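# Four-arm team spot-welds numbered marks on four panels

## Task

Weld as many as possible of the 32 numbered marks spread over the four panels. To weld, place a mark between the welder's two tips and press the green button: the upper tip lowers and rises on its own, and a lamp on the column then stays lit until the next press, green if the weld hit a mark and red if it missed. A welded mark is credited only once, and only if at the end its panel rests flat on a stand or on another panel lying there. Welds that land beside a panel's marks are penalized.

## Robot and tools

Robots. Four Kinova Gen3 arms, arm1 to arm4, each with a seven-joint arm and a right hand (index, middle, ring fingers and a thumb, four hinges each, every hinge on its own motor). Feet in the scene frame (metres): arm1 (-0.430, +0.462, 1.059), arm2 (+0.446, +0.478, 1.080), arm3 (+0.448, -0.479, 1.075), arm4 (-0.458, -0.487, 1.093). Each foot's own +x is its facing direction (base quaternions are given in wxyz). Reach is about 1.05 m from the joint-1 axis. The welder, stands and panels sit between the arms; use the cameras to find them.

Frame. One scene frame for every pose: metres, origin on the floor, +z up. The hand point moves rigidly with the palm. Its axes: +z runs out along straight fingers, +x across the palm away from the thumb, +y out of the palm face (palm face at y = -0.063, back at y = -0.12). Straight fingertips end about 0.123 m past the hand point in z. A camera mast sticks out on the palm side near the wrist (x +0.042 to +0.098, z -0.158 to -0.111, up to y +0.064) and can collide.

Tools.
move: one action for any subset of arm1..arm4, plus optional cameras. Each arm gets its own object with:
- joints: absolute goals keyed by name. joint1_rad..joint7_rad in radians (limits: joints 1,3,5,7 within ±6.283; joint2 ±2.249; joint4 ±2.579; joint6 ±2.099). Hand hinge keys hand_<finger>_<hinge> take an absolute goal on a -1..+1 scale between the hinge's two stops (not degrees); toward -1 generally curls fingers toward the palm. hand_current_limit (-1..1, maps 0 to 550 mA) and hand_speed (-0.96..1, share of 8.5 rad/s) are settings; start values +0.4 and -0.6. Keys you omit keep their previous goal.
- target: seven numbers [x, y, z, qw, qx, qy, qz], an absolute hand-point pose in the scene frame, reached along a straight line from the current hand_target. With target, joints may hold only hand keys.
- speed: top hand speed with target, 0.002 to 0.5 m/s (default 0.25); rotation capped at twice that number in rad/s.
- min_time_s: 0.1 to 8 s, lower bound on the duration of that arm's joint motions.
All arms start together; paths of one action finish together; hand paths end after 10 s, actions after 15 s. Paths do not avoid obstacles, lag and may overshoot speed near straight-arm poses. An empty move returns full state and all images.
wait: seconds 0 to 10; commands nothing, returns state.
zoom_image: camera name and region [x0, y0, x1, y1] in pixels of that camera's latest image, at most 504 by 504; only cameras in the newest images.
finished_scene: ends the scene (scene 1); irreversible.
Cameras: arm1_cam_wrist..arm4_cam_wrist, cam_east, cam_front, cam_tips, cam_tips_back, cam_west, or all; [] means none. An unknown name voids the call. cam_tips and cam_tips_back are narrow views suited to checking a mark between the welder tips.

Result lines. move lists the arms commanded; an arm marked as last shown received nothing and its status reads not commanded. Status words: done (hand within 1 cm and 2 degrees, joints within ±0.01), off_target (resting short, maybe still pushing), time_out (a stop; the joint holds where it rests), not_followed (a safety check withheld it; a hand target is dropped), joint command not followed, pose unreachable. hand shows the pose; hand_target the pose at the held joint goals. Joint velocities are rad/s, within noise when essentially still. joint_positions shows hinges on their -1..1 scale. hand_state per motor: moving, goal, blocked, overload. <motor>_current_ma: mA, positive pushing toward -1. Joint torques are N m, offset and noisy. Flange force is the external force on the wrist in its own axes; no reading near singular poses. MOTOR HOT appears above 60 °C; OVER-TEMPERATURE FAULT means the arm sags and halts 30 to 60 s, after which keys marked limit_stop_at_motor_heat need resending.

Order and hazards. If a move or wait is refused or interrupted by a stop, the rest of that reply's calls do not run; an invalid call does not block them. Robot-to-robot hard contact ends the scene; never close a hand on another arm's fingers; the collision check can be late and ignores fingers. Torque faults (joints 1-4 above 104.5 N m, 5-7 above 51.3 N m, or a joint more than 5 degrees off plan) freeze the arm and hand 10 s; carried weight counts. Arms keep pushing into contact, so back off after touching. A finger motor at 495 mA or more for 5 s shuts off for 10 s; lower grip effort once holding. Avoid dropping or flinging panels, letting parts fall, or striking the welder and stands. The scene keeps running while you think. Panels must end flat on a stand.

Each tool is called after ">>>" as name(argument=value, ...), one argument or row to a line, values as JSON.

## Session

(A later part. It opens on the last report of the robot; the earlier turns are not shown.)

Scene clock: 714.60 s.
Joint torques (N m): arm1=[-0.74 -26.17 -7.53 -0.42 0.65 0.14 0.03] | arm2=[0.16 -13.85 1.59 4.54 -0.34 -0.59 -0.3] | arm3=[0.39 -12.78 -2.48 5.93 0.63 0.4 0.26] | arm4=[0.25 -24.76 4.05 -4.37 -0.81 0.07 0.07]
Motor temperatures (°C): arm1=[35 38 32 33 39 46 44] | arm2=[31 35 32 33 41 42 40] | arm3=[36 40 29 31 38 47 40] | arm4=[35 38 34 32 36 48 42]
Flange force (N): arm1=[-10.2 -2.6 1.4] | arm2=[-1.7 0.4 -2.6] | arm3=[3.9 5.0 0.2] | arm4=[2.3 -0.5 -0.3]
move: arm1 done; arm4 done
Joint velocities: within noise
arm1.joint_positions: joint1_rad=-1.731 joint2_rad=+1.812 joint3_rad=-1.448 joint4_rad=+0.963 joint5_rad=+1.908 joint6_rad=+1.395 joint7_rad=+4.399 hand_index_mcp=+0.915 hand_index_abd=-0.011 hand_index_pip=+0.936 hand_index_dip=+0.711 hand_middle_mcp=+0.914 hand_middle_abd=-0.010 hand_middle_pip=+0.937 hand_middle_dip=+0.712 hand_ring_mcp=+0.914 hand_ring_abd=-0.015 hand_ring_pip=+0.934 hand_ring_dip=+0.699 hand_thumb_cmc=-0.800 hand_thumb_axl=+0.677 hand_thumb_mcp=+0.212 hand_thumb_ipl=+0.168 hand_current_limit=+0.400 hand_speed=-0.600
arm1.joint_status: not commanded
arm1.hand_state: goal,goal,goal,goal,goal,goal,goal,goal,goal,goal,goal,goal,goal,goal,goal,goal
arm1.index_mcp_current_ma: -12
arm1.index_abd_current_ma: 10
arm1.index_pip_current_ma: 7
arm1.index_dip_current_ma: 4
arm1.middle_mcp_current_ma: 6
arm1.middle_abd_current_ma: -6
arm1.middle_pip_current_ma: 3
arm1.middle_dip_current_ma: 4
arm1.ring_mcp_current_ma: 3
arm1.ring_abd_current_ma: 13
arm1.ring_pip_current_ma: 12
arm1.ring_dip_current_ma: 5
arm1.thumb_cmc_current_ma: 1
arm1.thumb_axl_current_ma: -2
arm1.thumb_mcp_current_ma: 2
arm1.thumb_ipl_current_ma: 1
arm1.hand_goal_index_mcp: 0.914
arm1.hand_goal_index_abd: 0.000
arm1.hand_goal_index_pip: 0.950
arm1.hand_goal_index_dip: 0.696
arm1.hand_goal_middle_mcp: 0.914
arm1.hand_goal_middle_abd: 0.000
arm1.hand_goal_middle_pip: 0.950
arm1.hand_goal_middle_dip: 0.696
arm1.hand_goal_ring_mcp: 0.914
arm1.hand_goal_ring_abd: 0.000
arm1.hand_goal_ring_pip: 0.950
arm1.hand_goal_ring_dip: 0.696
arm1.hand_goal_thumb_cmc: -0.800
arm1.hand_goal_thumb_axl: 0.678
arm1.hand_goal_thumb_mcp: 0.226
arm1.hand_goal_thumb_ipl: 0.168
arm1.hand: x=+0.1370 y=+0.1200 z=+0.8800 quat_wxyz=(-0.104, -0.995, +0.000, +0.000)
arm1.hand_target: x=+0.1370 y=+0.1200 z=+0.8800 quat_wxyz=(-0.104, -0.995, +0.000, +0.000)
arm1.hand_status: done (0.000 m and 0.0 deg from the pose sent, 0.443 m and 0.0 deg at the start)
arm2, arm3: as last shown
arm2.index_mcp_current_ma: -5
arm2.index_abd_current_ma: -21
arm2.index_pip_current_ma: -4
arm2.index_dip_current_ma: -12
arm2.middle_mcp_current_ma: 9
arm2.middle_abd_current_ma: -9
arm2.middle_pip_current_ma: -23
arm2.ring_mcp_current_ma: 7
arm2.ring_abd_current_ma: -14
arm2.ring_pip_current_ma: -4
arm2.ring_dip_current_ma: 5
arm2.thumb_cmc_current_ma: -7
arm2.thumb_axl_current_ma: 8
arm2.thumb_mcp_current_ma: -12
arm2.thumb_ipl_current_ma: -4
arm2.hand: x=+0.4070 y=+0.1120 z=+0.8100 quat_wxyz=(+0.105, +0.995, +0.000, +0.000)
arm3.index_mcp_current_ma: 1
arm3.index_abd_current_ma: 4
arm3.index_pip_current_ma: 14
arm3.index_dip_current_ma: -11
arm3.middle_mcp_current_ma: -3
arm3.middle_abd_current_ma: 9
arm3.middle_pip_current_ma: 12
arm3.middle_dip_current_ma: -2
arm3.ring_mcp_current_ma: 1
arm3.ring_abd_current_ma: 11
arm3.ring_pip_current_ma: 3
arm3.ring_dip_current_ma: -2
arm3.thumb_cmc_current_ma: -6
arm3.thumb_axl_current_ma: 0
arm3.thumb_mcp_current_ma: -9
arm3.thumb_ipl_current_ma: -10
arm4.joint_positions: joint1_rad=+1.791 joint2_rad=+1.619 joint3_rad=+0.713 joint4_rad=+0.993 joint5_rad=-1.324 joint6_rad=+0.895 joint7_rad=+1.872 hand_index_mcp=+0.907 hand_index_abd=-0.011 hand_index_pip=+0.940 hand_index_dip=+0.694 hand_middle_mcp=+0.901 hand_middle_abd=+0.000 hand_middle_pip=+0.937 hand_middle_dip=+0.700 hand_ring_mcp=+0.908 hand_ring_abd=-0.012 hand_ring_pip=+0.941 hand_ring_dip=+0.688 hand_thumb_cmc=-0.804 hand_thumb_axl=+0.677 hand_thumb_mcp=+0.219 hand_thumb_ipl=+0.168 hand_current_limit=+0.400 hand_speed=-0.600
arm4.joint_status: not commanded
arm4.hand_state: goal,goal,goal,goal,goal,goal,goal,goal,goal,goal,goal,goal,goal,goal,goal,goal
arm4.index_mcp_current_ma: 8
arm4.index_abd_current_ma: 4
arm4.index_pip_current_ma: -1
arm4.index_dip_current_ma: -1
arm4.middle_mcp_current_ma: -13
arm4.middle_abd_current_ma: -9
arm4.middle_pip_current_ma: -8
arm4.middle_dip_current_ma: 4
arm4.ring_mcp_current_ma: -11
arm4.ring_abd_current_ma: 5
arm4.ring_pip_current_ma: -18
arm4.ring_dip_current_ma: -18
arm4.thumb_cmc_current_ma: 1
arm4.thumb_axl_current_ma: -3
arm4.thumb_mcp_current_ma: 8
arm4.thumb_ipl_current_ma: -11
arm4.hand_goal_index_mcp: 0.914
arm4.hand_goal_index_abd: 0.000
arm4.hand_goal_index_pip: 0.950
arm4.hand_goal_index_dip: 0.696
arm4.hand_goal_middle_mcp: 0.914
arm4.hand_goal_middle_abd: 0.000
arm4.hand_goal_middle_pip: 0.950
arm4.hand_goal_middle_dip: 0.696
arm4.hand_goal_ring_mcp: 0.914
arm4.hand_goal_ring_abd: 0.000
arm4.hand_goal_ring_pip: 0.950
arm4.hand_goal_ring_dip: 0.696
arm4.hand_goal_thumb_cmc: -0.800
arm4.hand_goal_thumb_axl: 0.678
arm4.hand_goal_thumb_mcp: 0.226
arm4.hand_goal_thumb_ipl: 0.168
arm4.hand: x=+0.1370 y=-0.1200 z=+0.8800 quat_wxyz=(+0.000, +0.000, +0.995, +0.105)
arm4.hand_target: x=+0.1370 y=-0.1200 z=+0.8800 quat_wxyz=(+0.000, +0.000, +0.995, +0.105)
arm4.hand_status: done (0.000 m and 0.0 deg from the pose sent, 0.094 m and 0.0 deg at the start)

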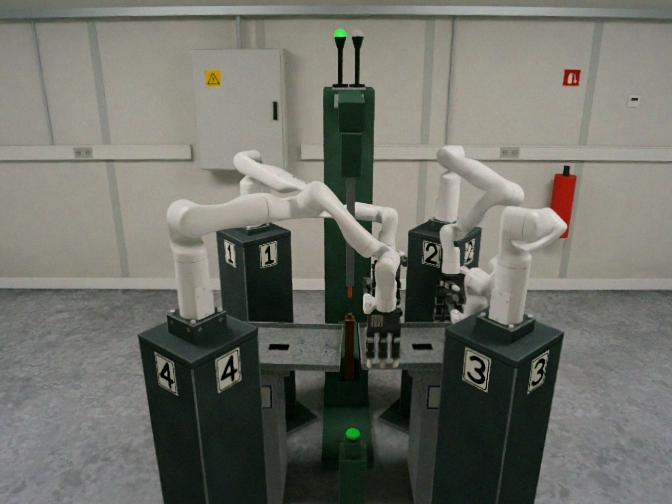

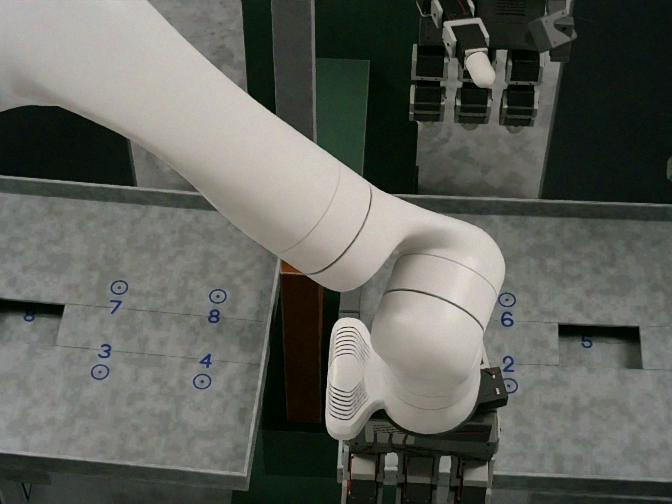

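>>> move(
  arm1={"target": [0.137, 0.107, 0.7473, 0.1045, 0.9945, 0, 0], "speed": 0.08},
  arm2={"target": [0.407, 0.109, 0.7473, 0.1045, 0.9945, 0, 0], "speed": 0.08},
  arm3={"target": [0.447, -0.104, 0.7473, 0, 0, 0.9945, 0.1045], "speed": 0.08},
  arm4={"target": [0.137, -0.1065, 0.7473, 0, 0, 0.9945, 0.1045], "speed": 0.08},
  cameras=["cam_front", "cam_tips"],
)

>>> move(
  arm1={"target": [0.137, 0.0847, 0.7473, 0.1045, 0.9945, 0, 0], "speed": 0.03},
  arm2={"target": [0.407, 0.087, 0.7473, 0.1045, 0.9945, 0, 0], "speed": 0.03},
  arm3={"target": [0.447, -0.0816, 0.7473, 0, 0, 0.9945, 0.1045], "speed": 0.03},
  arm4={"target": [0.137, -0.0843, 0.7473, 0, 0, 0.9945, 0.1045], "speed": 0.03},
  cameras=["cam_front", "cam_tips"],
)

Scene clock: 717.90 s.
Joint torques (N m): arm1=[-0.67 -26.44 -5.01 -0.52 0.6 0.03 0.02] | arm2=[0.1 -13.74 1.63 4.27 -0.29 -0.64 -0.31] | arm3=[0.37 -12.55 -2.3 5.86 0.65 0.41 0.25] | arm4=[0.32 -24.76 2.14 -4.6 -0.74 0 0.02]
Motor temperatures (°C): arm1=[35 38 32 33 39 46 44] | arm2=[31 35 32 33 41 42 40] | arm3=[36 39 29 31 38 47 40] | arm4=[35 38 34 32 36 48 42]
Flange force (N): arm1=[-15.5 -3.7 -4.2] | arm2=[-1.4 0.4 -2.4] | arm3=[3.7 4.8 0.9] | arm4=no reading
move: arm1 done; arm2 done; arm3 done; arm4 done
Joint velocities: within noise
arm1.joint_positions: joint1_rad=-1.859 joint2_rad=+2.002 joint3_rad=-1.433 joint4_rad=+0.579 joint5_rad=+1.937 joint6_rad=+1.159 joint7_rad=+4.573 hand_index_mcp=+0.915 hand_index_abd=-0.010 hand_index_pip=+0.936 hand_index_dip=+0.711 hand_middle_mcp=+0.914 hand_middle_abd=-0.009 hand_middle_pip=+0.937 hand_middle_dip=+0.712 hand_ring_mcp=+0.914 hand_ring_abd=-0.015 hand_ring_pip=+0.934 hand_ring_dip=+0.699 hand_thumb_cmc=-0.800 hand_thumb_axl=+0.677 hand_thumb_mcp=+0.212 hand_thumb_ipl=+0.168 hand_current_limit=+0.400 hand_speed=-0.600
arm1.joint_status: not commanded
arm1.hand_state: goal,goal,goal,goal,goal,goal,goal,goal,goal,goal,goal,goal,goal,goal,goal,goal
arm1.index_mcp_current_ma: -7
arm1.index_abd_current_ma: 7
arm1.index_pip_current_ma: 5
arm1.index_dip_current_ma: 3
arm1.middle_mcp_current_ma: -4
arm1.middle_abd_current_ma: 2
arm1.middle_pip_current_ma: -1
arm1.middle_dip_current_ma: 5
arm1.ring_mcp_current_ma: -3
arm1.ring_abd_current_ma: 6
arm1.ring_pip_current_ma: 5
arm1.ring_dip_current_ma: 4
arm1.thumb_cmc_current_ma: 3
arm1.thumb_axl_current_ma: 6
arm1.thumb_mcp_current_ma: 0
arm1.thumb_ipl_current_ma: -2
arm1.hand_goal_index_mcp: 0.914
arm1.hand_goal_index_abd: 0.000
arm1.hand_goal_index_pip: 0.950
arm1.hand_goal_index_dip: 0.696
arm1.hand_goal_middle_mcp: 0.914
arm1.hand_goal_middle_abd: 0.000
arm1.hand_goal_middle_pip: 0.950
arm1.hand_goal_middle_dip: 0.696
arm1.hand_goal_ring_mcp: 0.914
arm1.hand_goal_ring_abd: 0.000
arm1.hand_goal_ring_pip: 0.950
arm1.hand_goal_ring_dip: 0.696
arm1.hand_goal_thumb_cmc: -0.800
arm1.hand_goal_thumb_axl: 0.678
arm1.hand_goal_thumb_mcp: 0.226
arm1.hand_goal_thumb_ipl: 0.168
arm1.hand: x=+0.1370 y=+0.1070 z=+0.7473 quat_wxyz=(-0.105, -0.995, +0.000, +0.000)
arm1.hand_target: x=+0.1370 y=+0.1070 z=+0.7473 quat_wxyz=(-0.105, -0.995, +0.000, +0.000)
arm1.hand_status: done (0.000 m and 0.0 deg from the pose sent, 0.133 m and 0.0 deg at the start)
arm2.joint_positions: joint1_rad=+0.534 joint2_rad=+1.854 joint3_rad=+0.264 joint4_rad=+2.008 joint5_rad=+0.211 joint6_rad=-0.932 joint7_rad=-0.630 hand_index_mcp=+0.914 hand_index_abd=-0.005 hand_index_pip=+0.947 hand_index_dip=+0.693 hand_middle_mcp=+0.914 hand_middle_abd=-0.002 hand_middle_pip=+0.947 hand_middle_dip=+0.695 hand_ring_mcp=+0.914 hand_ring_abd=-0.006 hand_ring_pip=+0.946 hand_ring_dip=+0.696 hand_thumb_cmc=-0.803 hand_thumb_axl=+0.677 hand_thumb_mcp=+0.222 hand_thumb_ipl=+0.168 hand_current_limit=+0.400 hand_speed=-0.600
arm2.joint_status: not commanded
arm2.hand_state: goal,goal,goal,goal,goal,goal,goal,goal,goal,goal,goal,goal,goal,goal,goal,goal
arm2.index_mcp_current_ma: -3
arm2.index_abd_current_ma: -20
arm2.index_pip_current_ma: 1
arm2.index_dip_current_ma: -13
arm2.middle_mcp_current_ma: 7
arm2.middle_abd_current_ma: -12
arm2.middle_pip_current_ma: -17
arm2.middle_dip_current_ma: -7
arm2.ring_mcp_current_ma: 4
arm2.ring_abd_current_ma: -16
arm2.ring_pip_current_ma: -6
arm2.ring_dip_current_ma: 1
arm2.thumb_cmc_current_ma: -7
arm2.thumb_axl_current_ma: 4
arm2.thumb_mcp_current_ma: -13
arm2.thumb_ipl_current_ma: -5
arm2.hand_goal_index_mcp: 0.914
arm2.hand_goal_index_abd: 0.000
arm2.hand_goal_index_pip: 0.950
arm2.hand_goal_index_dip: 0.696
arm2.hand_goal_middle_mcp: 0.914
arm2.hand_goal_middle_abd: 0.000
arm2.hand_goal_middle_pip: 0.950
arm2.hand_goal_middle_dip: 0.696
arm2.hand_goal_ring_mcp: 0.914
arm2.hand_goal_ring_abd: 0.000
arm2.hand_goal_ring_pip: 0.950
arm2.hand_goal_ring_dip: 0.696
arm2.hand_goal_thumb_cmc: -0.800
arm2.hand_goal_thumb_axl: 0.678
arm2.hand_goal_thumb_mcp: 0.226
arm2.hand_goal_thumb_ipl: 0.168
arm2.hand: x=+0.4070 y=+0.1090 z=+0.7473 quat_wxyz=(+0.104, +0.995, +0.000, +0.000)
arm2.hand_target: x=+0.4070 y=+0.1090 z=+0.7473 quat_wxyz=(+0.104, +0.995, +0.000, +0.000)
arm2.hand_status: done (0.000 m and 0.0 deg from the pose sent, 0.063 m and 0.0 deg at the start)
arm3.joint_positions: joint1_rad=-0.331 joint2_rad=+1.942 joint3_rad=-0.584 joint4_rad=+1.982 joint5_rad=+2.677 joint6_rad=+1.060 joint7_rad=+4.226 hand_index_mcp=+0.915 hand_index_abd=+0.013 hand_index_pip=+0.934 hand_index_dip=+0.693 hand_middle_mcp=+0.914 hand_middle_abd=+0.008 hand_middle_pip=+0.936 hand_middle_dip=+0.693 hand_ring_mcp=+0.914 hand_ring_abd=+0.011 hand_ring_pip=+0.930 hand_ring_dip=+0.690 hand_thumb_cmc=-0.803 hand_thumb_axl=+0.677 hand_thumb_mcp=+0.212 hand_thumb_ipl=+0.168 hand_current_limit=+0.400 hand_speed=-0.600
arm3.joint_status: not commanded
arm3.hand_state: goal,goal,goal,goal,goal,goal,goal,goal,goal,goal,goal,goal,goal,goal,goal,goal
arm3.index_mcp_current_ma: 3
arm3.index_abd_current_ma: 11
arm3.index_pip_current_ma: 10
arm3.index_dip_current_ma: -6
arm3.middle_mcp_current_ma: 8
arm3.middle_abd_current_ma: 1
arm3.middle_pip_current_ma: 2
arm3.middle_dip_current_ma: -3
arm3.ring_mcp_current_ma: -3
arm3.ring_abd_current_ma: 6
arm3.ring_pip_current_ma: 2
arm3.ring_dip_current_ma: 1
arm3.thumb_cmc_current_ma: 5
arm3.thumb_axl_current_ma: -12
arm3.thumb_mcp_current_ma: -5
arm3.thumb_ipl_current_ma: -11
arm3.hand_goal_index_mcp: 0.914
arm3.hand_goal_index_abd: 0.000
arm3.hand_goal_index_pip: 0.950
arm3.hand_goal_index_dip: 0.696
arm3.hand_goal_middle_mcp: 0.914
arm3.hand_goal_middle_abd: 0.000
arm3.hand_goal_middle_pip: 0.950
arm3.hand_goal_middle_dip: 0.696
arm3.hand_goal_ring_mcp: 0.914
arm3.hand_goal_ring_abd: 0.000
arm3.hand_goal_ring_pip: 0.950
arm3.hand_goal_ring_dip: 0.696
arm3.hand_goal_thumb_cmc: -0.800
arm3.hand_goal_thumb_axl: 0.678
arm3.hand_goal_thumb_mcp: 0.226
arm3.hand_goal_thumb_ipl: 0.168
arm3.hand: x=+0.4470 y=-0.1040 z=+0.7473 quat_wxyz=(+0.000, +0.000, -0.995, -0.105)
arm3.hand_target: x=+0.4470 y=-0.1040 z=+0.7473 quat_wxyz=(+0.000, +0.000, -0.995, -0.105)
arm3.hand_status: done (0.000 m and 0.0 deg from the pose sent, 0.063 m and 0.0 deg at the start)
arm4.joint_positions: joint1_rad=+1.879 joint2_rad=+1.945 joint3_rad=+0.758 joint4_rad=+0.531 joint5_rad=-1.297 joint6_rad=+0.847 joint7_rad=+1.635 hand_index_mcp=+0.907 hand_index_abd=-0.009 hand_index_pip=+0.940 hand_index_dip=+0.694 hand_middle_mcp=+0.901 hand_middle_abd=+0.000 hand_middle_pip=+0.937 hand_middle_dip=+0.700 hand_ring_mcp=+0.908 hand_ring_abd=-0.010 hand_ring_pip=+0.941 hand_ring_dip=+0.688 hand_thumb_cmc=-0.804 hand_thumb_axl=+0.677 hand_thumb_mcp=+0.219 hand_thumb_ipl=+0.168 hand_current_limit=+0.400 hand_speed=-0.600
arm4.joint_status: not commanded
arm4.hand_state: goal,goal,goal,goal,goal,goal,goal,goal,goal,goal,goal,goal,goal,goal,goal,goal
arm4.index_mcp_current_ma: -12
arm4.index_abd_current_ma: -10
arm4.index_pip_current_ma: -15
arm4.index_dip_current_ma: 6
arm4.middle_mcp_current_ma: -33
arm4.middle_abd_current_ma: 2
arm4.middle_pip_current_ma: -1
arm4.middle_dip_current_ma: -9
arm4.ring_mcp_current_ma: -5
arm4.ring_abd_current_ma: 3
arm4.ring_pip_current_ma: 10
arm4.ring_dip_current_ma: -11
arm4.thumb_cmc_current_ma: 2
arm4.thumb_axl_current_ma: -2
arm4.thumb_mcp_current_ma: -4
arm4.thumb_ipl_current_ma: -16
arm4.hand_goal_index_mcp: 0.914
arm4.hand_goal_index_abd: 0.000
arm4.hand_goal_index_pip: 0.950
arm4.hand_goal_index_dip: 0.696
arm4.hand_goal_middle_mcp: 0.914
arm4.hand_goal_middle_abd: 0.000
arm4.hand_goal_middle_pip: 0.950
arm4.hand_goal_middle_dip: 0.696
arm4.hand_goal_ring_mcp: 0.914
arm4.hand_goal_ring_abd: 0.000
arm4.hand_goal_ring_pip: 0.950
arm4.hand_goal_ring_dip: 0.696
arm4.hand_goal_thumb_cmc: -0.800
arm4.hand_goal_thumb_axl: 0.678
arm4.hand_goal_thumb_mcp: 0.226
arm4.hand_goal_thumb_ipl: 0.168
arm4.hand: x=+0.1370 y=-0.1065 z=+0.7473 quat_wxyz=(+0.000, +0.000, +0.995, +0.105)
arm4.hand_target: x=+0.1370 y=-0.1065 z=+0.7473 quat_wxyz=(+0.000, +0.000, +0.995, +0.105)
arm4.hand_status: done (0.000 m and 0.0 deg from the pose sent, 0.133 m and 0.0 deg at the start)

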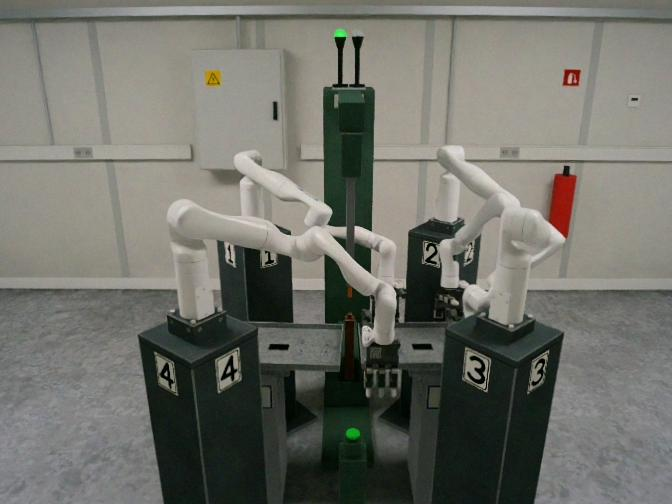

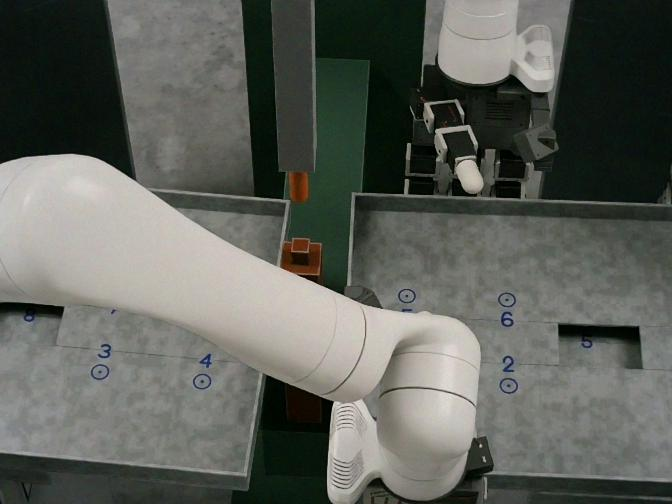

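Scene clock: 719.23 s.
Joint torques (N m): arm1=[16.99 -32.38 1.86 -13.85 8.13 -0.29 -0.94] | arm2=[0.96 -23.07 6.75 -5.62 -3.49 -4.14 -0.53] | arm3=[1.26 -27.87 -12.39 -11.39 7.58 4.56 -0.82] | arm4=[-8.92 -29.71 -2.83 -12.67 -5.11 -1.53 -0.35]
Motor temperatures (°C): arm1=[35 38 32 33 39 46 44] | arm2=[31 35 32 33 41 42 40] | arm3=[36 39 29 31 38 47 40] | arm4=[35 38 34 32 36 48 42]
Flange force (N): arm1=no reading | arm2=[1.4 -16.5 -11.8] | arm3=[-0.7 -25.3 -18.8] | arm4=no reading
move: arm1 done; arm2 done; arm3 done; arm4 done
Joint velocities: within noise
arm1.joint_positions: joint1_rad=-1.858 joint2_rad=+2.001 joint3_rad=-1.446 joint4_rad=+0.510 joint5_rad=+1.917 joint6_rad=+1.141 joint7_rad=+4.648 hand_index_mcp=+0.994 hand_index_abd=-0.018 hand_index_pip=+0.935 hand_index_dip=+0.709 hand_middle_mcp=+1.000 hand_middle_abd=-0.018 hand_middle_pip=+0.937 hand_middle_dip=+0.709 hand_ring_mcp=+1.001 hand_ring_abd=-0.019 hand_ring_pip=+0.910 hand_ring_dip=+0.700 hand_thumb_cmc=-0.800 hand_thumb_axl=+0.677 hand_thumb_mcp=+0.212 hand_thumb_ipl=+0.168 hand_current_limit=+0.400 hand_speed=-0.600
arm1.joint_status: not commanded
arm1.hand_state: blocked,goal,goal,goal,blocked,goal,goal,goal,blocked,goal,blocked,goal,goal,goal,goal,goal
arm1.index_mcp_current_ma: 2
arm1.index_abd_current_ma: 4
arm1.index_pip_current_ma: 3
arm1.index_dip_current_ma: 6
arm1.middle_mcp_current_ma: 13
arm1.middle_abd_current_ma: -1
arm1.middle_pip_current_ma: 5
arm1.middle_dip_current_ma: 6
arm1.ring_mcp_current_ma: 15
arm1.ring_abd_current_ma: 5
arm1.ring_pip_current_ma: 11
arm1.ring_dip_current_ma: 16
arm1.thumb_cmc_current_ma: 5
arm1.thumb_axl_current_ma: 1
arm1.thumb_mcp_current_ma: 11
arm1.thumb_ipl_current_ma: 3
arm1.hand_goal_index_mcp: 0.914
arm1.hand_goal_index_abd: 0.000
arm1.hand_goal_index_pip: 0.950
arm1.hand_goal_index_dip: 0.696
arm1.hand_goal_middle_mcp: 0.914
arm1.hand_goal_middle_abd: 0.000
arm1.hand_goal_middle_pip: 0.950
arm1.hand_goal_middle_dip: 0.696
arm1.hand_goal_ring_mcp: 0.914
arm1.hand_goal_ring_abd: 0.000
arm1.hand_goal_ring_pip: 0.950
arm1.hand_goal_ring_dip: 0.696
arm1.hand_goal_thumb_cmc: -0.800
arm1.hand_goal_thumb_axl: 0.678
arm1.hand_goal_thumb_mcp: 0.226
arm1.hand_goal_thumb_ipl: 0.168
arm1.hand: x=+0.1370 y=+0.0848 z=+0.7473 quat_wxyz=(-0.104, -0.995, +0.000, +0.000)
arm1.hand_target: x=+0.1370 y=+0.0847 z=+0.7473 quat_wxyz=(-0.105, -0.995, +0.000, +0.000)
arm1.hand_status: done (0.000 m and 0.0 deg from the pose sent, 0.022 m and 0.0 deg at the start)
arm2.joint_positions: joint1_rad=+0.550 joint2_rad=+1.821 joint3_rad=+0.276 joint4_rad=+1.966 joint5_rad=+0.247 joint6_rad=-0.863 joint7_rad=-0.647 hand_index_mcp=+0.959 hand_index_abd=-0.005 hand_index_pip=+0.944 hand_index_dip=+0.693 hand_middle_mcp=+0.965 hand_middle_abd=-0.005 hand_middle_pip=+0.943 hand_middle_dip=+0.695 hand_ring_mcp=+0.971 hand_ring_abd=-0.005 hand_ring_pip=+0.944 hand_ring_dip=+0.692 hand_thumb_cmc=-0.803 hand_thumb_axl=+0.677 hand_thumb_mcp=+0.222 hand_thumb_ipl=+0.168 hand_current_limit=+0.400 hand_speed=-0.600
arm2.joint_status: not commanded
arm2.hand_state: blocked,goal,goal,goal,blocked,goal,goal,goal,blocked,goal,goal,goal,goal,goal,goal,goal
arm2.index_mcp_current_ma: 196
arm2.index_abd_current_ma: -23
arm2.index_pip_current_ma: -9
arm2.index_dip_current_ma: -13
arm2.middle_mcp_current_ma: 235
arm2.middle_abd_current_ma: -18
arm2.middle_pip_current_ma: -34
arm2.middle_dip_current_ma: -4
arm2.ring_mcp_current_ma: 254
arm2.ring_abd_current_ma: -8
arm2.ring_pip_current_ma: -17
arm2.ring_dip_current_ma: -17
arm2.thumb_cmc_current_ma: -9
arm2.thumb_axl_current_ma: 5
arm2.thumb_mcp_current_ma: -14
arm2.thumb_ipl_current_ma: -6
arm2.hand_goal_index_mcp: 0.914
arm2.hand_goal_index_abd: 0.000
arm2.hand_goal_index_pip: 0.950
arm2.hand_goal_index_dip: 0.696
arm2.hand_goal_middle_mcp: 0.914
arm2.hand_goal_middle_abd: 0.000
arm2.hand_goal_middle_pip: 0.950
arm2.hand_goal_middle_dip: 0.696
arm2.hand_goal_ring_mcp: 0.914
arm2.hand_goal_ring_abd: 0.000
arm2.hand_goal_ring_pip: 0.950
arm2.hand_goal_ring_dip: 0.696
arm2.hand_goal_thumb_cmc: -0.800
arm2.hand_goal_thumb_axl: 0.678
arm2.hand_goal_thumb_mcp: 0.226
arm2.hand_goal_thumb_ipl: 0.168
arm2.hand: x=+0.4070 y=+0.0870 z=+0.7473 quat_wxyz=(+0.104, +0.995, +0.000, +0.000)
arm2.hand_target: x=+0.4070 y=+0.0870 z=+0.7473 quat_wxyz=(+0.105, +0.995, +0.000, +0.000)
arm2.hand_status: done (0.000 m and 0.0 deg from the pose sent, 0.022 m and 0.0 deg at the start)
arm3.joint_positions: joint1_rad=-0.351 joint2_rad=+1.911 joint3_rad=-0.601 joint4_rad=+1.937 joint5_rad=+2.627 joint6_rad=+1.005 joint7_rad=+4.256 hand_index_mcp=+0.997 hand_index_abd=+0.021 hand_index_pip=+0.934 hand_index_dip=+0.691 hand_middle_mcp=+1.000 hand_middle_abd=+0.007 hand_middle_pip=+0.936 hand_middle_dip=+0.691 hand_ring_mcp=+1.001 hand_ring_abd=+0.007 hand_ring_pip=+0.928 hand_ring_dip=+0.692 hand_thumb_cmc=-0.803 hand_thumb_axl=+0.677 hand_thumb_mcp=+0.212 hand_thumb_ipl=+0.168 hand_current_limit=+0.400 hand_speed=-0.600
arm3.joint_status: not commanded
arm3.hand_state: blocked,blocked,goal,goal,blocked,goal,goal,goal,blocked,goal,blocked,goal,goal,goal,goal,goal
arm3.index_mcp_current_ma: 11
arm3.index_abd_current_ma: 8
arm3.index_pip_current_ma: 6
arm3.index_dip_current_ma: -8
arm3.middle_mcp_current_ma: 16
arm3.middle_abd_current_ma: 0
arm3.middle_pip_current_ma: 6
arm3.middle_dip_current_ma: -9
arm3.ring_mcp_current_ma: 9
arm3.ring_abd_current_ma: 10
arm3.ring_pip_current_ma: 3
arm3.ring_dip_current_ma: -6
arm3.thumb_cmc_current_ma: 1
arm3.thumb_axl_current_ma: -3
arm3.thumb_mcp_current_ma: -3
arm3.thumb_ipl_current_ma: -7
arm3.hand_goal_index_mcp: 0.914
arm3.hand_goal_index_abd: 0.000
arm3.hand_goal_index_pip: 0.950
arm3.hand_goal_index_dip: 0.696
arm3.hand_goal_middle_mcp: 0.914
arm3.hand_goal_middle_abd: 0.000
arm3.hand_goal_middle_pip: 0.950
arm3.hand_goal_middle_dip: 0.696
arm3.hand_goal_ring_mcp: 0.914
arm3.hand_goal_ring_abd: 0.000
arm3.hand_goal_ring_pip: 0.950
arm3.hand_goal_ring_dip: 0.696
arm3.hand_goal_thumb_cmc: -0.800
arm3.hand_goal_thumb_axl: 0.678
arm3.hand_goal_thumb_mcp: 0.226
arm3.hand_goal_thumb_ipl: 0.168
arm3.hand: x=+0.4470 y=-0.0816 z=+0.7473 quat_wxyz=(+0.000, +0.000, -0.995, -0.104)
arm3.hand_target: x=+0.4470 y=-0.0816 z=+0.7473 quat_wxyz=(+0.000, +0.000, -0.995, -0.105)
arm3.hand_status: done (0.000 m and 0.0 deg from the pose sent, 0.022 m and 0.0 deg at the start)
arm4.joint_positions: joint1_rad=+1.873 joint2_rad=+1.969 joint3_rad=+0.791 joint4_rad=+0.440 joint5_rad=-1.273 joint6_rad=+0.867 joint7_rad=+1.537 hand_index_mcp=+0.982 hand_index_abd=-0.013 hand_index_pip=+0.940 hand_index_dip=+0.694 hand_middle_mcp=+0.991 hand_middle_abd=-0.001 hand_middle_pip=+0.937 hand_middle_dip=+0.700 hand_ring_mcp=+1.000 hand_ring_abd=-0.013 hand_ring_pip=+0.940 hand_ring_dip=+0.688 hand_thumb_cmc=-0.804 hand_thumb_axl=+0.677 hand_thumb_mcp=+0.219 hand_thumb_ipl=+0.168 hand_current_limit=+0.400 hand_speed=-0.600
arm4.joint_status: not commanded
arm4.hand_state: blocked,goal,goal,goal,blocked,goal,goal,goal,blocked,goal,goal,goal,goal,goal,goal,goal
arm4.index_mcp_current_ma: 73
arm4.index_abd_current_ma: -5
arm4.index_pip_current_ma: 9
arm4.index_dip_current_ma: -7
arm4.middle_mcp_current_ma: 82
arm4.middle_abd_current_ma: -5
arm4.middle_pip_current_ma: -13
arm4.middle_dip_current_ma: -7
arm4.ring_mcp_current_ma: 84
arm4.ring_abd_current_ma: 19
arm4.ring_pip_current_ma: -19
arm4.ring_dip_current_ma: 13
arm4.thumb_cmc_current_ma: -6
arm4.thumb_axl_current_ma: -12
arm4.thumb_mcp_current_ma: 2
arm4.thumb_ipl_current_ma: -6
arm4.hand_goal_index_mcp: 0.914
arm4.hand_goal_index_abd: 0.000
arm4.hand_goal_index_pip: 0.950
arm4.hand_goal_index_dip: 0.696
arm4.hand_goal_middle_mcp: 0.914
arm4.hand_goal_middle_abd: 0.000
arm4.hand_goal_middle_pip: 0.950
arm4.hand_goal_middle_dip: 0.696
arm4.hand_goal_ring_mcp: 0.914
arm4.hand_goal_ring_abd: 0.000
arm4.hand_goal_ring_pip: 0.950
arm4.hand_goal_ring_dip: 0.696
arm4.hand_goal_thumb_cmc: -0.800
arm4.hand_goal_thumb_axl: 0.678
arm4.hand_goal_thumb_mcp: 0.226
arm4.hand_goal_thumb_ipl: 0.168
arm4.hand: x=+0.1370 y=-0.0843 z=+0.7473 quat_wxyz=(+0.000, +0.000, +0.995, +0.105)
arm4.hand_target: x=+0.1370 y=-0.0843 z=+0.7473 quat_wxyz=(+0.000, +0.000, +0.995, +0.105)
arm4.hand_status: done (0.000 m and 0.0 deg from the pose sent, 0.022 m and 0.0 deg at the start)

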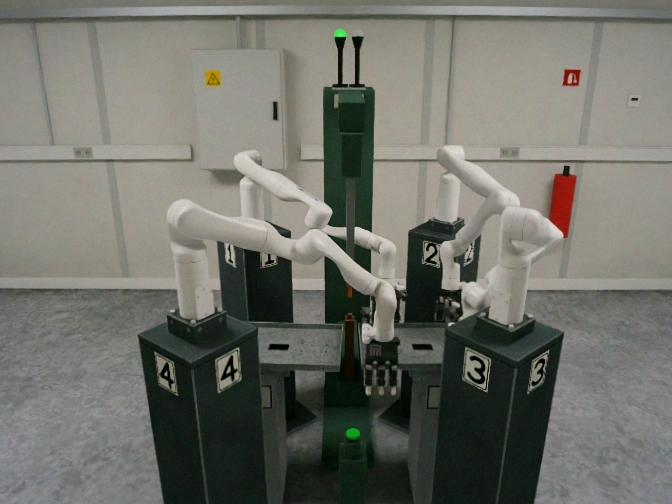

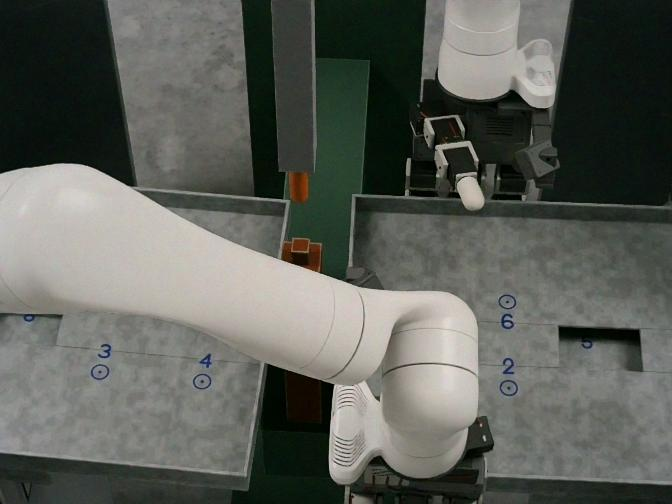

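>>> move(
  arm1={"target": [0.137, 0.0847, 0.87, 0.1045, 0.9945, 0, 0], "speed": 0.06},
  arm2={"target": [0.407, 0.087, 0.87, 0.1045, 0.9945, 0, 0], "speed": 0.06},
  arm3={"target": [0.447, -0.0816, 0.87, 0, 0, 0.9945, 0.1045], "speed": 0.06},
  arm4={"target": [0.137, -0.0843, 0.87, 0, 0, 0.9945, 0.1045], "speed": 0.06},
  cameras=["cam_front", "cam_tips"],
)

Scene clock: 731.20 s.
Joint torques (N m): arm1=[18 -38.94 -1.9 -12.95 9.85 1.3 -1.11] | arm2=[0.7 -24.87 6.74 -5.94 -3.8 -5.47 -0.52] | arm3=[1.99 -28.6 -12.02 -11.6 8.35 5.83 -1.06] | arm4=[-7.59 -32.23 -0.84 -11.26 -4.79 0.71 -0.43]
Motor temperatures (°C): arm1=[36 39 32 33 39 46 44] | arm2=[31 35 32 33 41 42 40] | arm3=[36 40 30 31 38 47 40] | arm4=[35 38 34 33 36 48 42]
Flange force (N): arm1=[-9.6 -32.9 -3.4] | arm2=[0.5 -19.6 -4.0] | arm3=[1.1 -26.8 -8.8] | arm4=[4.1 -16.2 -1.4]
move: arm1 done; arm2 done; arm3 done; arm4 done
Joint velocities: within noise
arm1.joint_positions: joint1_rad=-1.714 joint2_rad=+1.824 joint3_rad=-1.449 joint4_rad=+0.874 joint5_rad=+1.902 joint6_rad=+1.357 joint7_rad=+4.497 hand_index_mcp=+0.993 hand_index_abd=-0.011 hand_index_pip=+0.935 hand_index_dip=+0.709 hand_middle_mcp=+1.000 hand_middle_abd=-0.012 hand_middle_pip=+0.937 hand_middle_dip=+0.709 hand_ring_mcp=+1.001 hand_ring_abd=-0.018 hand_ring_pip=+0.910 hand_ring_dip=+0.700 hand_thumb_cmc=-0.800 hand_thumb_axl=+0.677 hand_thumb_mcp=+0.212 hand_thumb_ipl=+0.168 hand_current_limit=+0.400 hand_speed=-0.600
arm1.joint_status: not commanded
arm1.hand_state: blocked,goal,goal,goal,blocked,goal,goal,goal,blocked,goal,blocked,goal,goal,goal,goal,goal
arm1.index_mcp_current_ma: -1
arm1.index_abd_current_ma: 6
arm1.index_pip_current_ma: 7
arm1.index_dip_current_ma: 1
arm1.middle_mcp_current_ma: 12
arm1.middle_abd_current_ma: 2
arm1.middle_pip_current_ma: 3
arm1.middle_dip_current_ma: 4
arm1.ring_mcp_current_ma: 13
arm1.ring_abd_current_ma: 9
arm1.ring_pip_current_ma: 5
arm1.ring_dip_current_ma: 6
arm1.thumb_cmc_current_ma: -5
arm1.thumb_axl_current_ma: -2
arm1.thumb_mcp_current_ma: 0
arm1.thumb_ipl_current_ma: 0
arm1.hand_goal_index_mcp: 0.914
arm1.hand_goal_index_abd: 0.000
arm1.hand_goal_index_pip: 0.950
arm1.hand_goal_index_dip: 0.696
arm1.hand_goal_middle_mcp: 0.914
arm1.hand_goal_middle_abd: 0.000
arm1.hand_goal_middle_pip: 0.950
arm1.hand_goal_middle_dip: 0.696
arm1.hand_goal_ring_mcp: 0.914
arm1.hand_goal_ring_abd: 0.000
arm1.hand_goal_ring_pip: 0.950
arm1.hand_goal_ring_dip: 0.696
arm1.hand_goal_thumb_cmc: -0.800
arm1.hand_goal_thumb_axl: 0.678
arm1.hand_goal_thumb_mcp: 0.226
arm1.hand_goal_thumb_ipl: 0.168
arm1.hand: x=+0.1370 y=+0.0847 z=+0.8700 quat_wxyz=(-0.104, -0.995, +0.000, +0.000)
arm1.hand_target: x=+0.1370 y=+0.0847 z=+0.8700 quat_wxyz=(-0.104, -0.995, +0.000, +0.000)
arm1.hand_status: done (0.000 m and 0.0 deg from the pose sent, 0.123 m and 0.0 deg at the start)
arm2.joint_positions: joint1_rad=+0.560 joint2_rad=+1.549 joint3_rad=+0.333 joint4_rad=+2.269 joint5_rad=+0.342 joint6_rad=-0.908 joint7_rad=-0.630 hand_index_mcp=+0.971 hand_index_abd=+0.000 hand_index_pip=+0.944 hand_index_dip=+0.693 hand_middle_mcp=+0.977 hand_middle_abd=-0.001 hand_middle_pip=+0.945 hand_middle_dip=+0.695 hand_ring_mcp=+0.984 hand_ring_abd=-0.004 hand_ring_pip=+0.952 hand_ring_dip=+0.692 hand_thumb_cmc=-0.803 hand_thumb_axl=+0.677 hand_thumb_mcp=+0.222 hand_thumb_ipl=+0.168 hand_current_limit=+0.400 hand_speed=-0.600
arm2.joint_status: not commanded
arm2.hand_state: blocked,goal,goal,goal,blocked,goal,goal,goal,blocked,goal,goal,goal,goal,goal,goal,goal
arm2.index_mcp_current_ma: 250
arm2.index_abd_current_ma: -6
arm2.index_pip_current_ma: -14
arm2.index_dip_current_ma: -14
arm2.middle_mcp_current_ma: 293
arm2.middle_abd_current_ma: -5
arm2.middle_pip_current_ma: -21
arm2.middle_dip_current_ma: -8
arm2.ring_mcp_current_ma: 316
arm2.ring_abd_current_ma: -7
arm2.ring_pip_current_ma: 15
arm2.ring_dip_current_ma: -14
arm2.thumb_cmc_current_ma: -7
arm2.thumb_axl_current_ma: 11
arm2.thumb_mcp_current_ma: -11
arm2.thumb_ipl_current_ma: -5
arm2.hand_goal_index_mcp: 0.914
arm2.hand_goal_index_abd: 0.000
arm2.hand_goal_index_pip: 0.950
arm2.hand_goal_index_dip: 0.696
arm2.hand_goal_middle_mcp: 0.914
arm2.hand_goal_middle_abd: 0.000
arm2.hand_goal_middle_pip: 0.950
arm2.hand_goal_middle_dip: 0.696
arm2.hand_goal_ring_mcp: 0.914
arm2.hand_goal_ring_abd: 0.000
arm2.hand_goal_ring_pip: 0.950
arm2.hand_goal_ring_dip: 0.696
arm2.hand_goal_thumb_cmc: -0.800
arm2.hand_goal_thumb_axl: 0.678
arm2.hand_goal_thumb_mcp: 0.226
arm2.hand_goal_thumb_ipl: 0.168
arm2.hand: x=+0.4070 y=+0.0870 z=+0.8700 quat_wxyz=(+0.104, +0.995, +0.000, +0.000)
arm2.hand_target: x=+0.4070 y=+0.0870 z=+0.8700 quat_wxyz=(+0.104, +0.995, +0.000, +0.000)
arm2.hand_status: done (0.000 m and 0.0 deg from the pose sent, 0.123 m and 0.0 deg at the start)
arm3.joint_positions: joint1_rad=-0.362 joint2_rad=+1.664 joint3_rad=-0.723 joint4_rad=+2.230 joint5_rad=+2.450 joint6_rad=+1.104 joint7_rad=+4.213 hand_index_mcp=+0.996 hand_index_abd=+0.019 hand_index_pip=+0.934 hand_index_dip=+0.691 hand_middle_mcp=+1.000 hand_middle_abd=+0.009 hand_middle_pip=+0.936 hand_middle_dip=+0.691 hand_ring_mcp=+1.001 hand_ring_abd=+0.007 hand_ring_pip=+0.928 hand_ring_dip=+0.692 hand_thumb_cmc=-0.803 hand_thumb_axl=+0.677 hand_thumb_mcp=+0.212 hand_thumb_ipl=+0.168 hand_current_limit=+0.400 hand_speed=-0.600
arm3.joint_status: not commanded
arm3.hand_state: blocked,goal,goal,goal,blocked,goal,goal,goal,blocked,goal,blocked,goal,goal,goal,goal,goal
arm3.index_mcp_current_ma: 16
arm3.index_abd_current_ma: 9
arm3.index_pip_current_ma: 10
arm3.index_dip_current_ma: -11
arm3.middle_mcp_current_ma: 22
arm3.middle_abd_current_ma: -3
arm3.middle_pip_current_ma: 3
arm3.middle_dip_current_ma: -5
arm3.ring_mcp_current_ma: 13
arm3.ring_abd_current_ma: 9
arm3.ring_pip_current_ma: 5
arm3.ring_dip_current_ma: 3
arm3.thumb_cmc_current_ma: -1
arm3.thumb_axl_current_ma: -2
arm3.thumb_mcp_current_ma: -3
arm3.thumb_ipl_current_ma: -7
arm3.hand_goal_index_mcp: 0.914
arm3.hand_goal_index_abd: 0.000
arm3.hand_goal_index_pip: 0.950
arm3.hand_goal_index_dip: 0.696
arm3.hand_goal_middle_mcp: 0.914
arm3.hand_goal_middle_abd: 0.000
arm3.hand_goal_middle_pip: 0.950
arm3.hand_goal_middle_dip: 0.696
arm3.hand_goal_ring_mcp: 0.914
arm3.hand_goal_ring_abd: 0.000
arm3.hand_goal_ring_pip: 0.950
arm3.hand_goal_ring_dip: 0.696
arm3.hand_goal_thumb_cmc: -0.800
arm3.hand_goal_thumb_axl: 0.678
arm3.hand_goal_thumb_mcp: 0.226
arm3.hand_goal_thumb_ipl: 0.168
arm3.hand: x=+0.4470 y=-0.0816 z=+0.8700 quat_wxyz=(+0.000, +0.000, -0.995, -0.105)
arm3.hand_target: x=+0.4470 y=-0.0816 z=+0.8700 quat_wxyz=(+0.000, +0.000, -0.995, -0.105)
arm3.hand_status: done (0.000 m and 0.0 deg from the pose sent, 0.123 m and 0.0 deg at the start)
arm4.joint_positions: joint1_rad=+1.760 joint2_rad=+1.663 joint3_rad=+0.733 joint4_rad=+0.891 joint5_rad=-1.308 joint6_rad=+0.906 joint7_rad=+1.757 hand_index_mcp=+0.981 hand_index_abd=-0.006 hand_index_pip=+0.940 hand_index_dip=+0.694 hand_middle_mcp=+0.990 hand_middle_abd=+0.009 hand_middle_pip=+0.937 hand_middle_dip=+0.700 hand_ring_mcp=+1.000 hand_ring_abd=-0.006 hand_ring_pip=+0.941 hand_ring_dip=+0.688 hand_thumb_cmc=-0.804 hand_thumb_axl=+0.677 hand_thumb_mcp=+0.219 hand_thumb_ipl=+0.168 hand_current_limit=+0.400 hand_speed=-0.600
arm4.joint_status: not commanded
arm4.hand_state: blocked,goal,goal,goal,blocked,goal,goal,goal,blocked,goal,goal,goal,goal,goal,goal,goal
arm4.index_mcp_current_ma: 65
arm4.index_abd_current_ma: 27
arm4.index_pip_current_ma: -2
arm4.index_dip_current_ma: 9
arm4.middle_mcp_current_ma: 68
arm4.middle_abd_current_ma: -5
arm4.middle_pip_current_ma: -6
arm4.middle_dip_current_ma: 0
arm4.ring_mcp_current_ma: 87
arm4.ring_abd_current_ma: 14
arm4.ring_pip_current_ma: -10
arm4.ring_dip_current_ma: -3
arm4.thumb_cmc_current_ma: 10
arm4.thumb_axl_current_ma: 1
arm4.thumb_mcp_current_ma: 0
arm4.thumb_ipl_current_ma: -5
arm4.hand_goal_index_mcp: 0.914
arm4.hand_goal_index_abd: 0.000
arm4.hand_goal_index_pip: 0.950
arm4.hand_goal_index_dip: 0.696
arm4.hand_goal_middle_mcp: 0.914
arm4.hand_goal_middle_abd: 0.000
arm4.hand_goal_middle_pip: 0.950
arm4.hand_goal_middle_dip: 0.696
arm4.hand_goal_ring_mcp: 0.914
arm4.hand_goal_ring_abd: 0.000
arm4.hand_goal_ring_pip: 0.950
arm4.hand_goal_ring_dip: 0.696
arm4.hand_goal_thumb_cmc: -0.800
arm4.hand_goal_thumb_axl: 0.678
arm4.hand_goal_thumb_mcp: 0.226
arm4.hand_goal_thumb_ipl: 0.168
arm4.hand: x=+0.1370 y=-0.0843 z=+0.8700 quat_wxyz=(+0.000, +0.000, +0.995, +0.104)
arm4.hand_target: x=+0.1370 y=-0.0843 z=+0.8700 quat_wxyz=(+0.000, +0.000, +0.995, +0.104)
arm4.hand_status: done (0.000 m and 0.0 deg from the pose sent, 0.123 m and 0.0 deg at the start)

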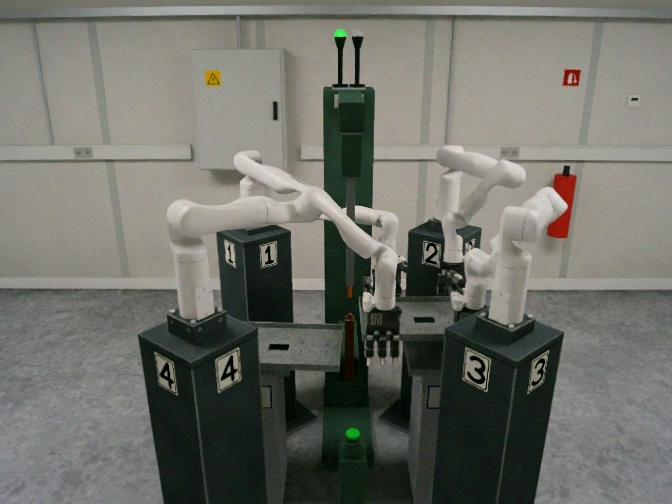

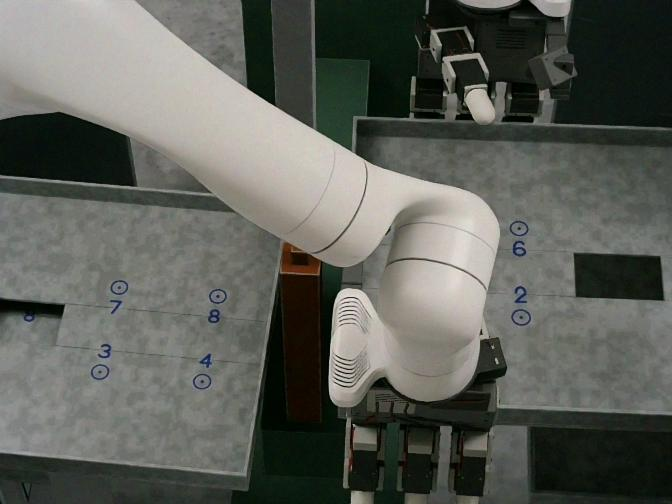

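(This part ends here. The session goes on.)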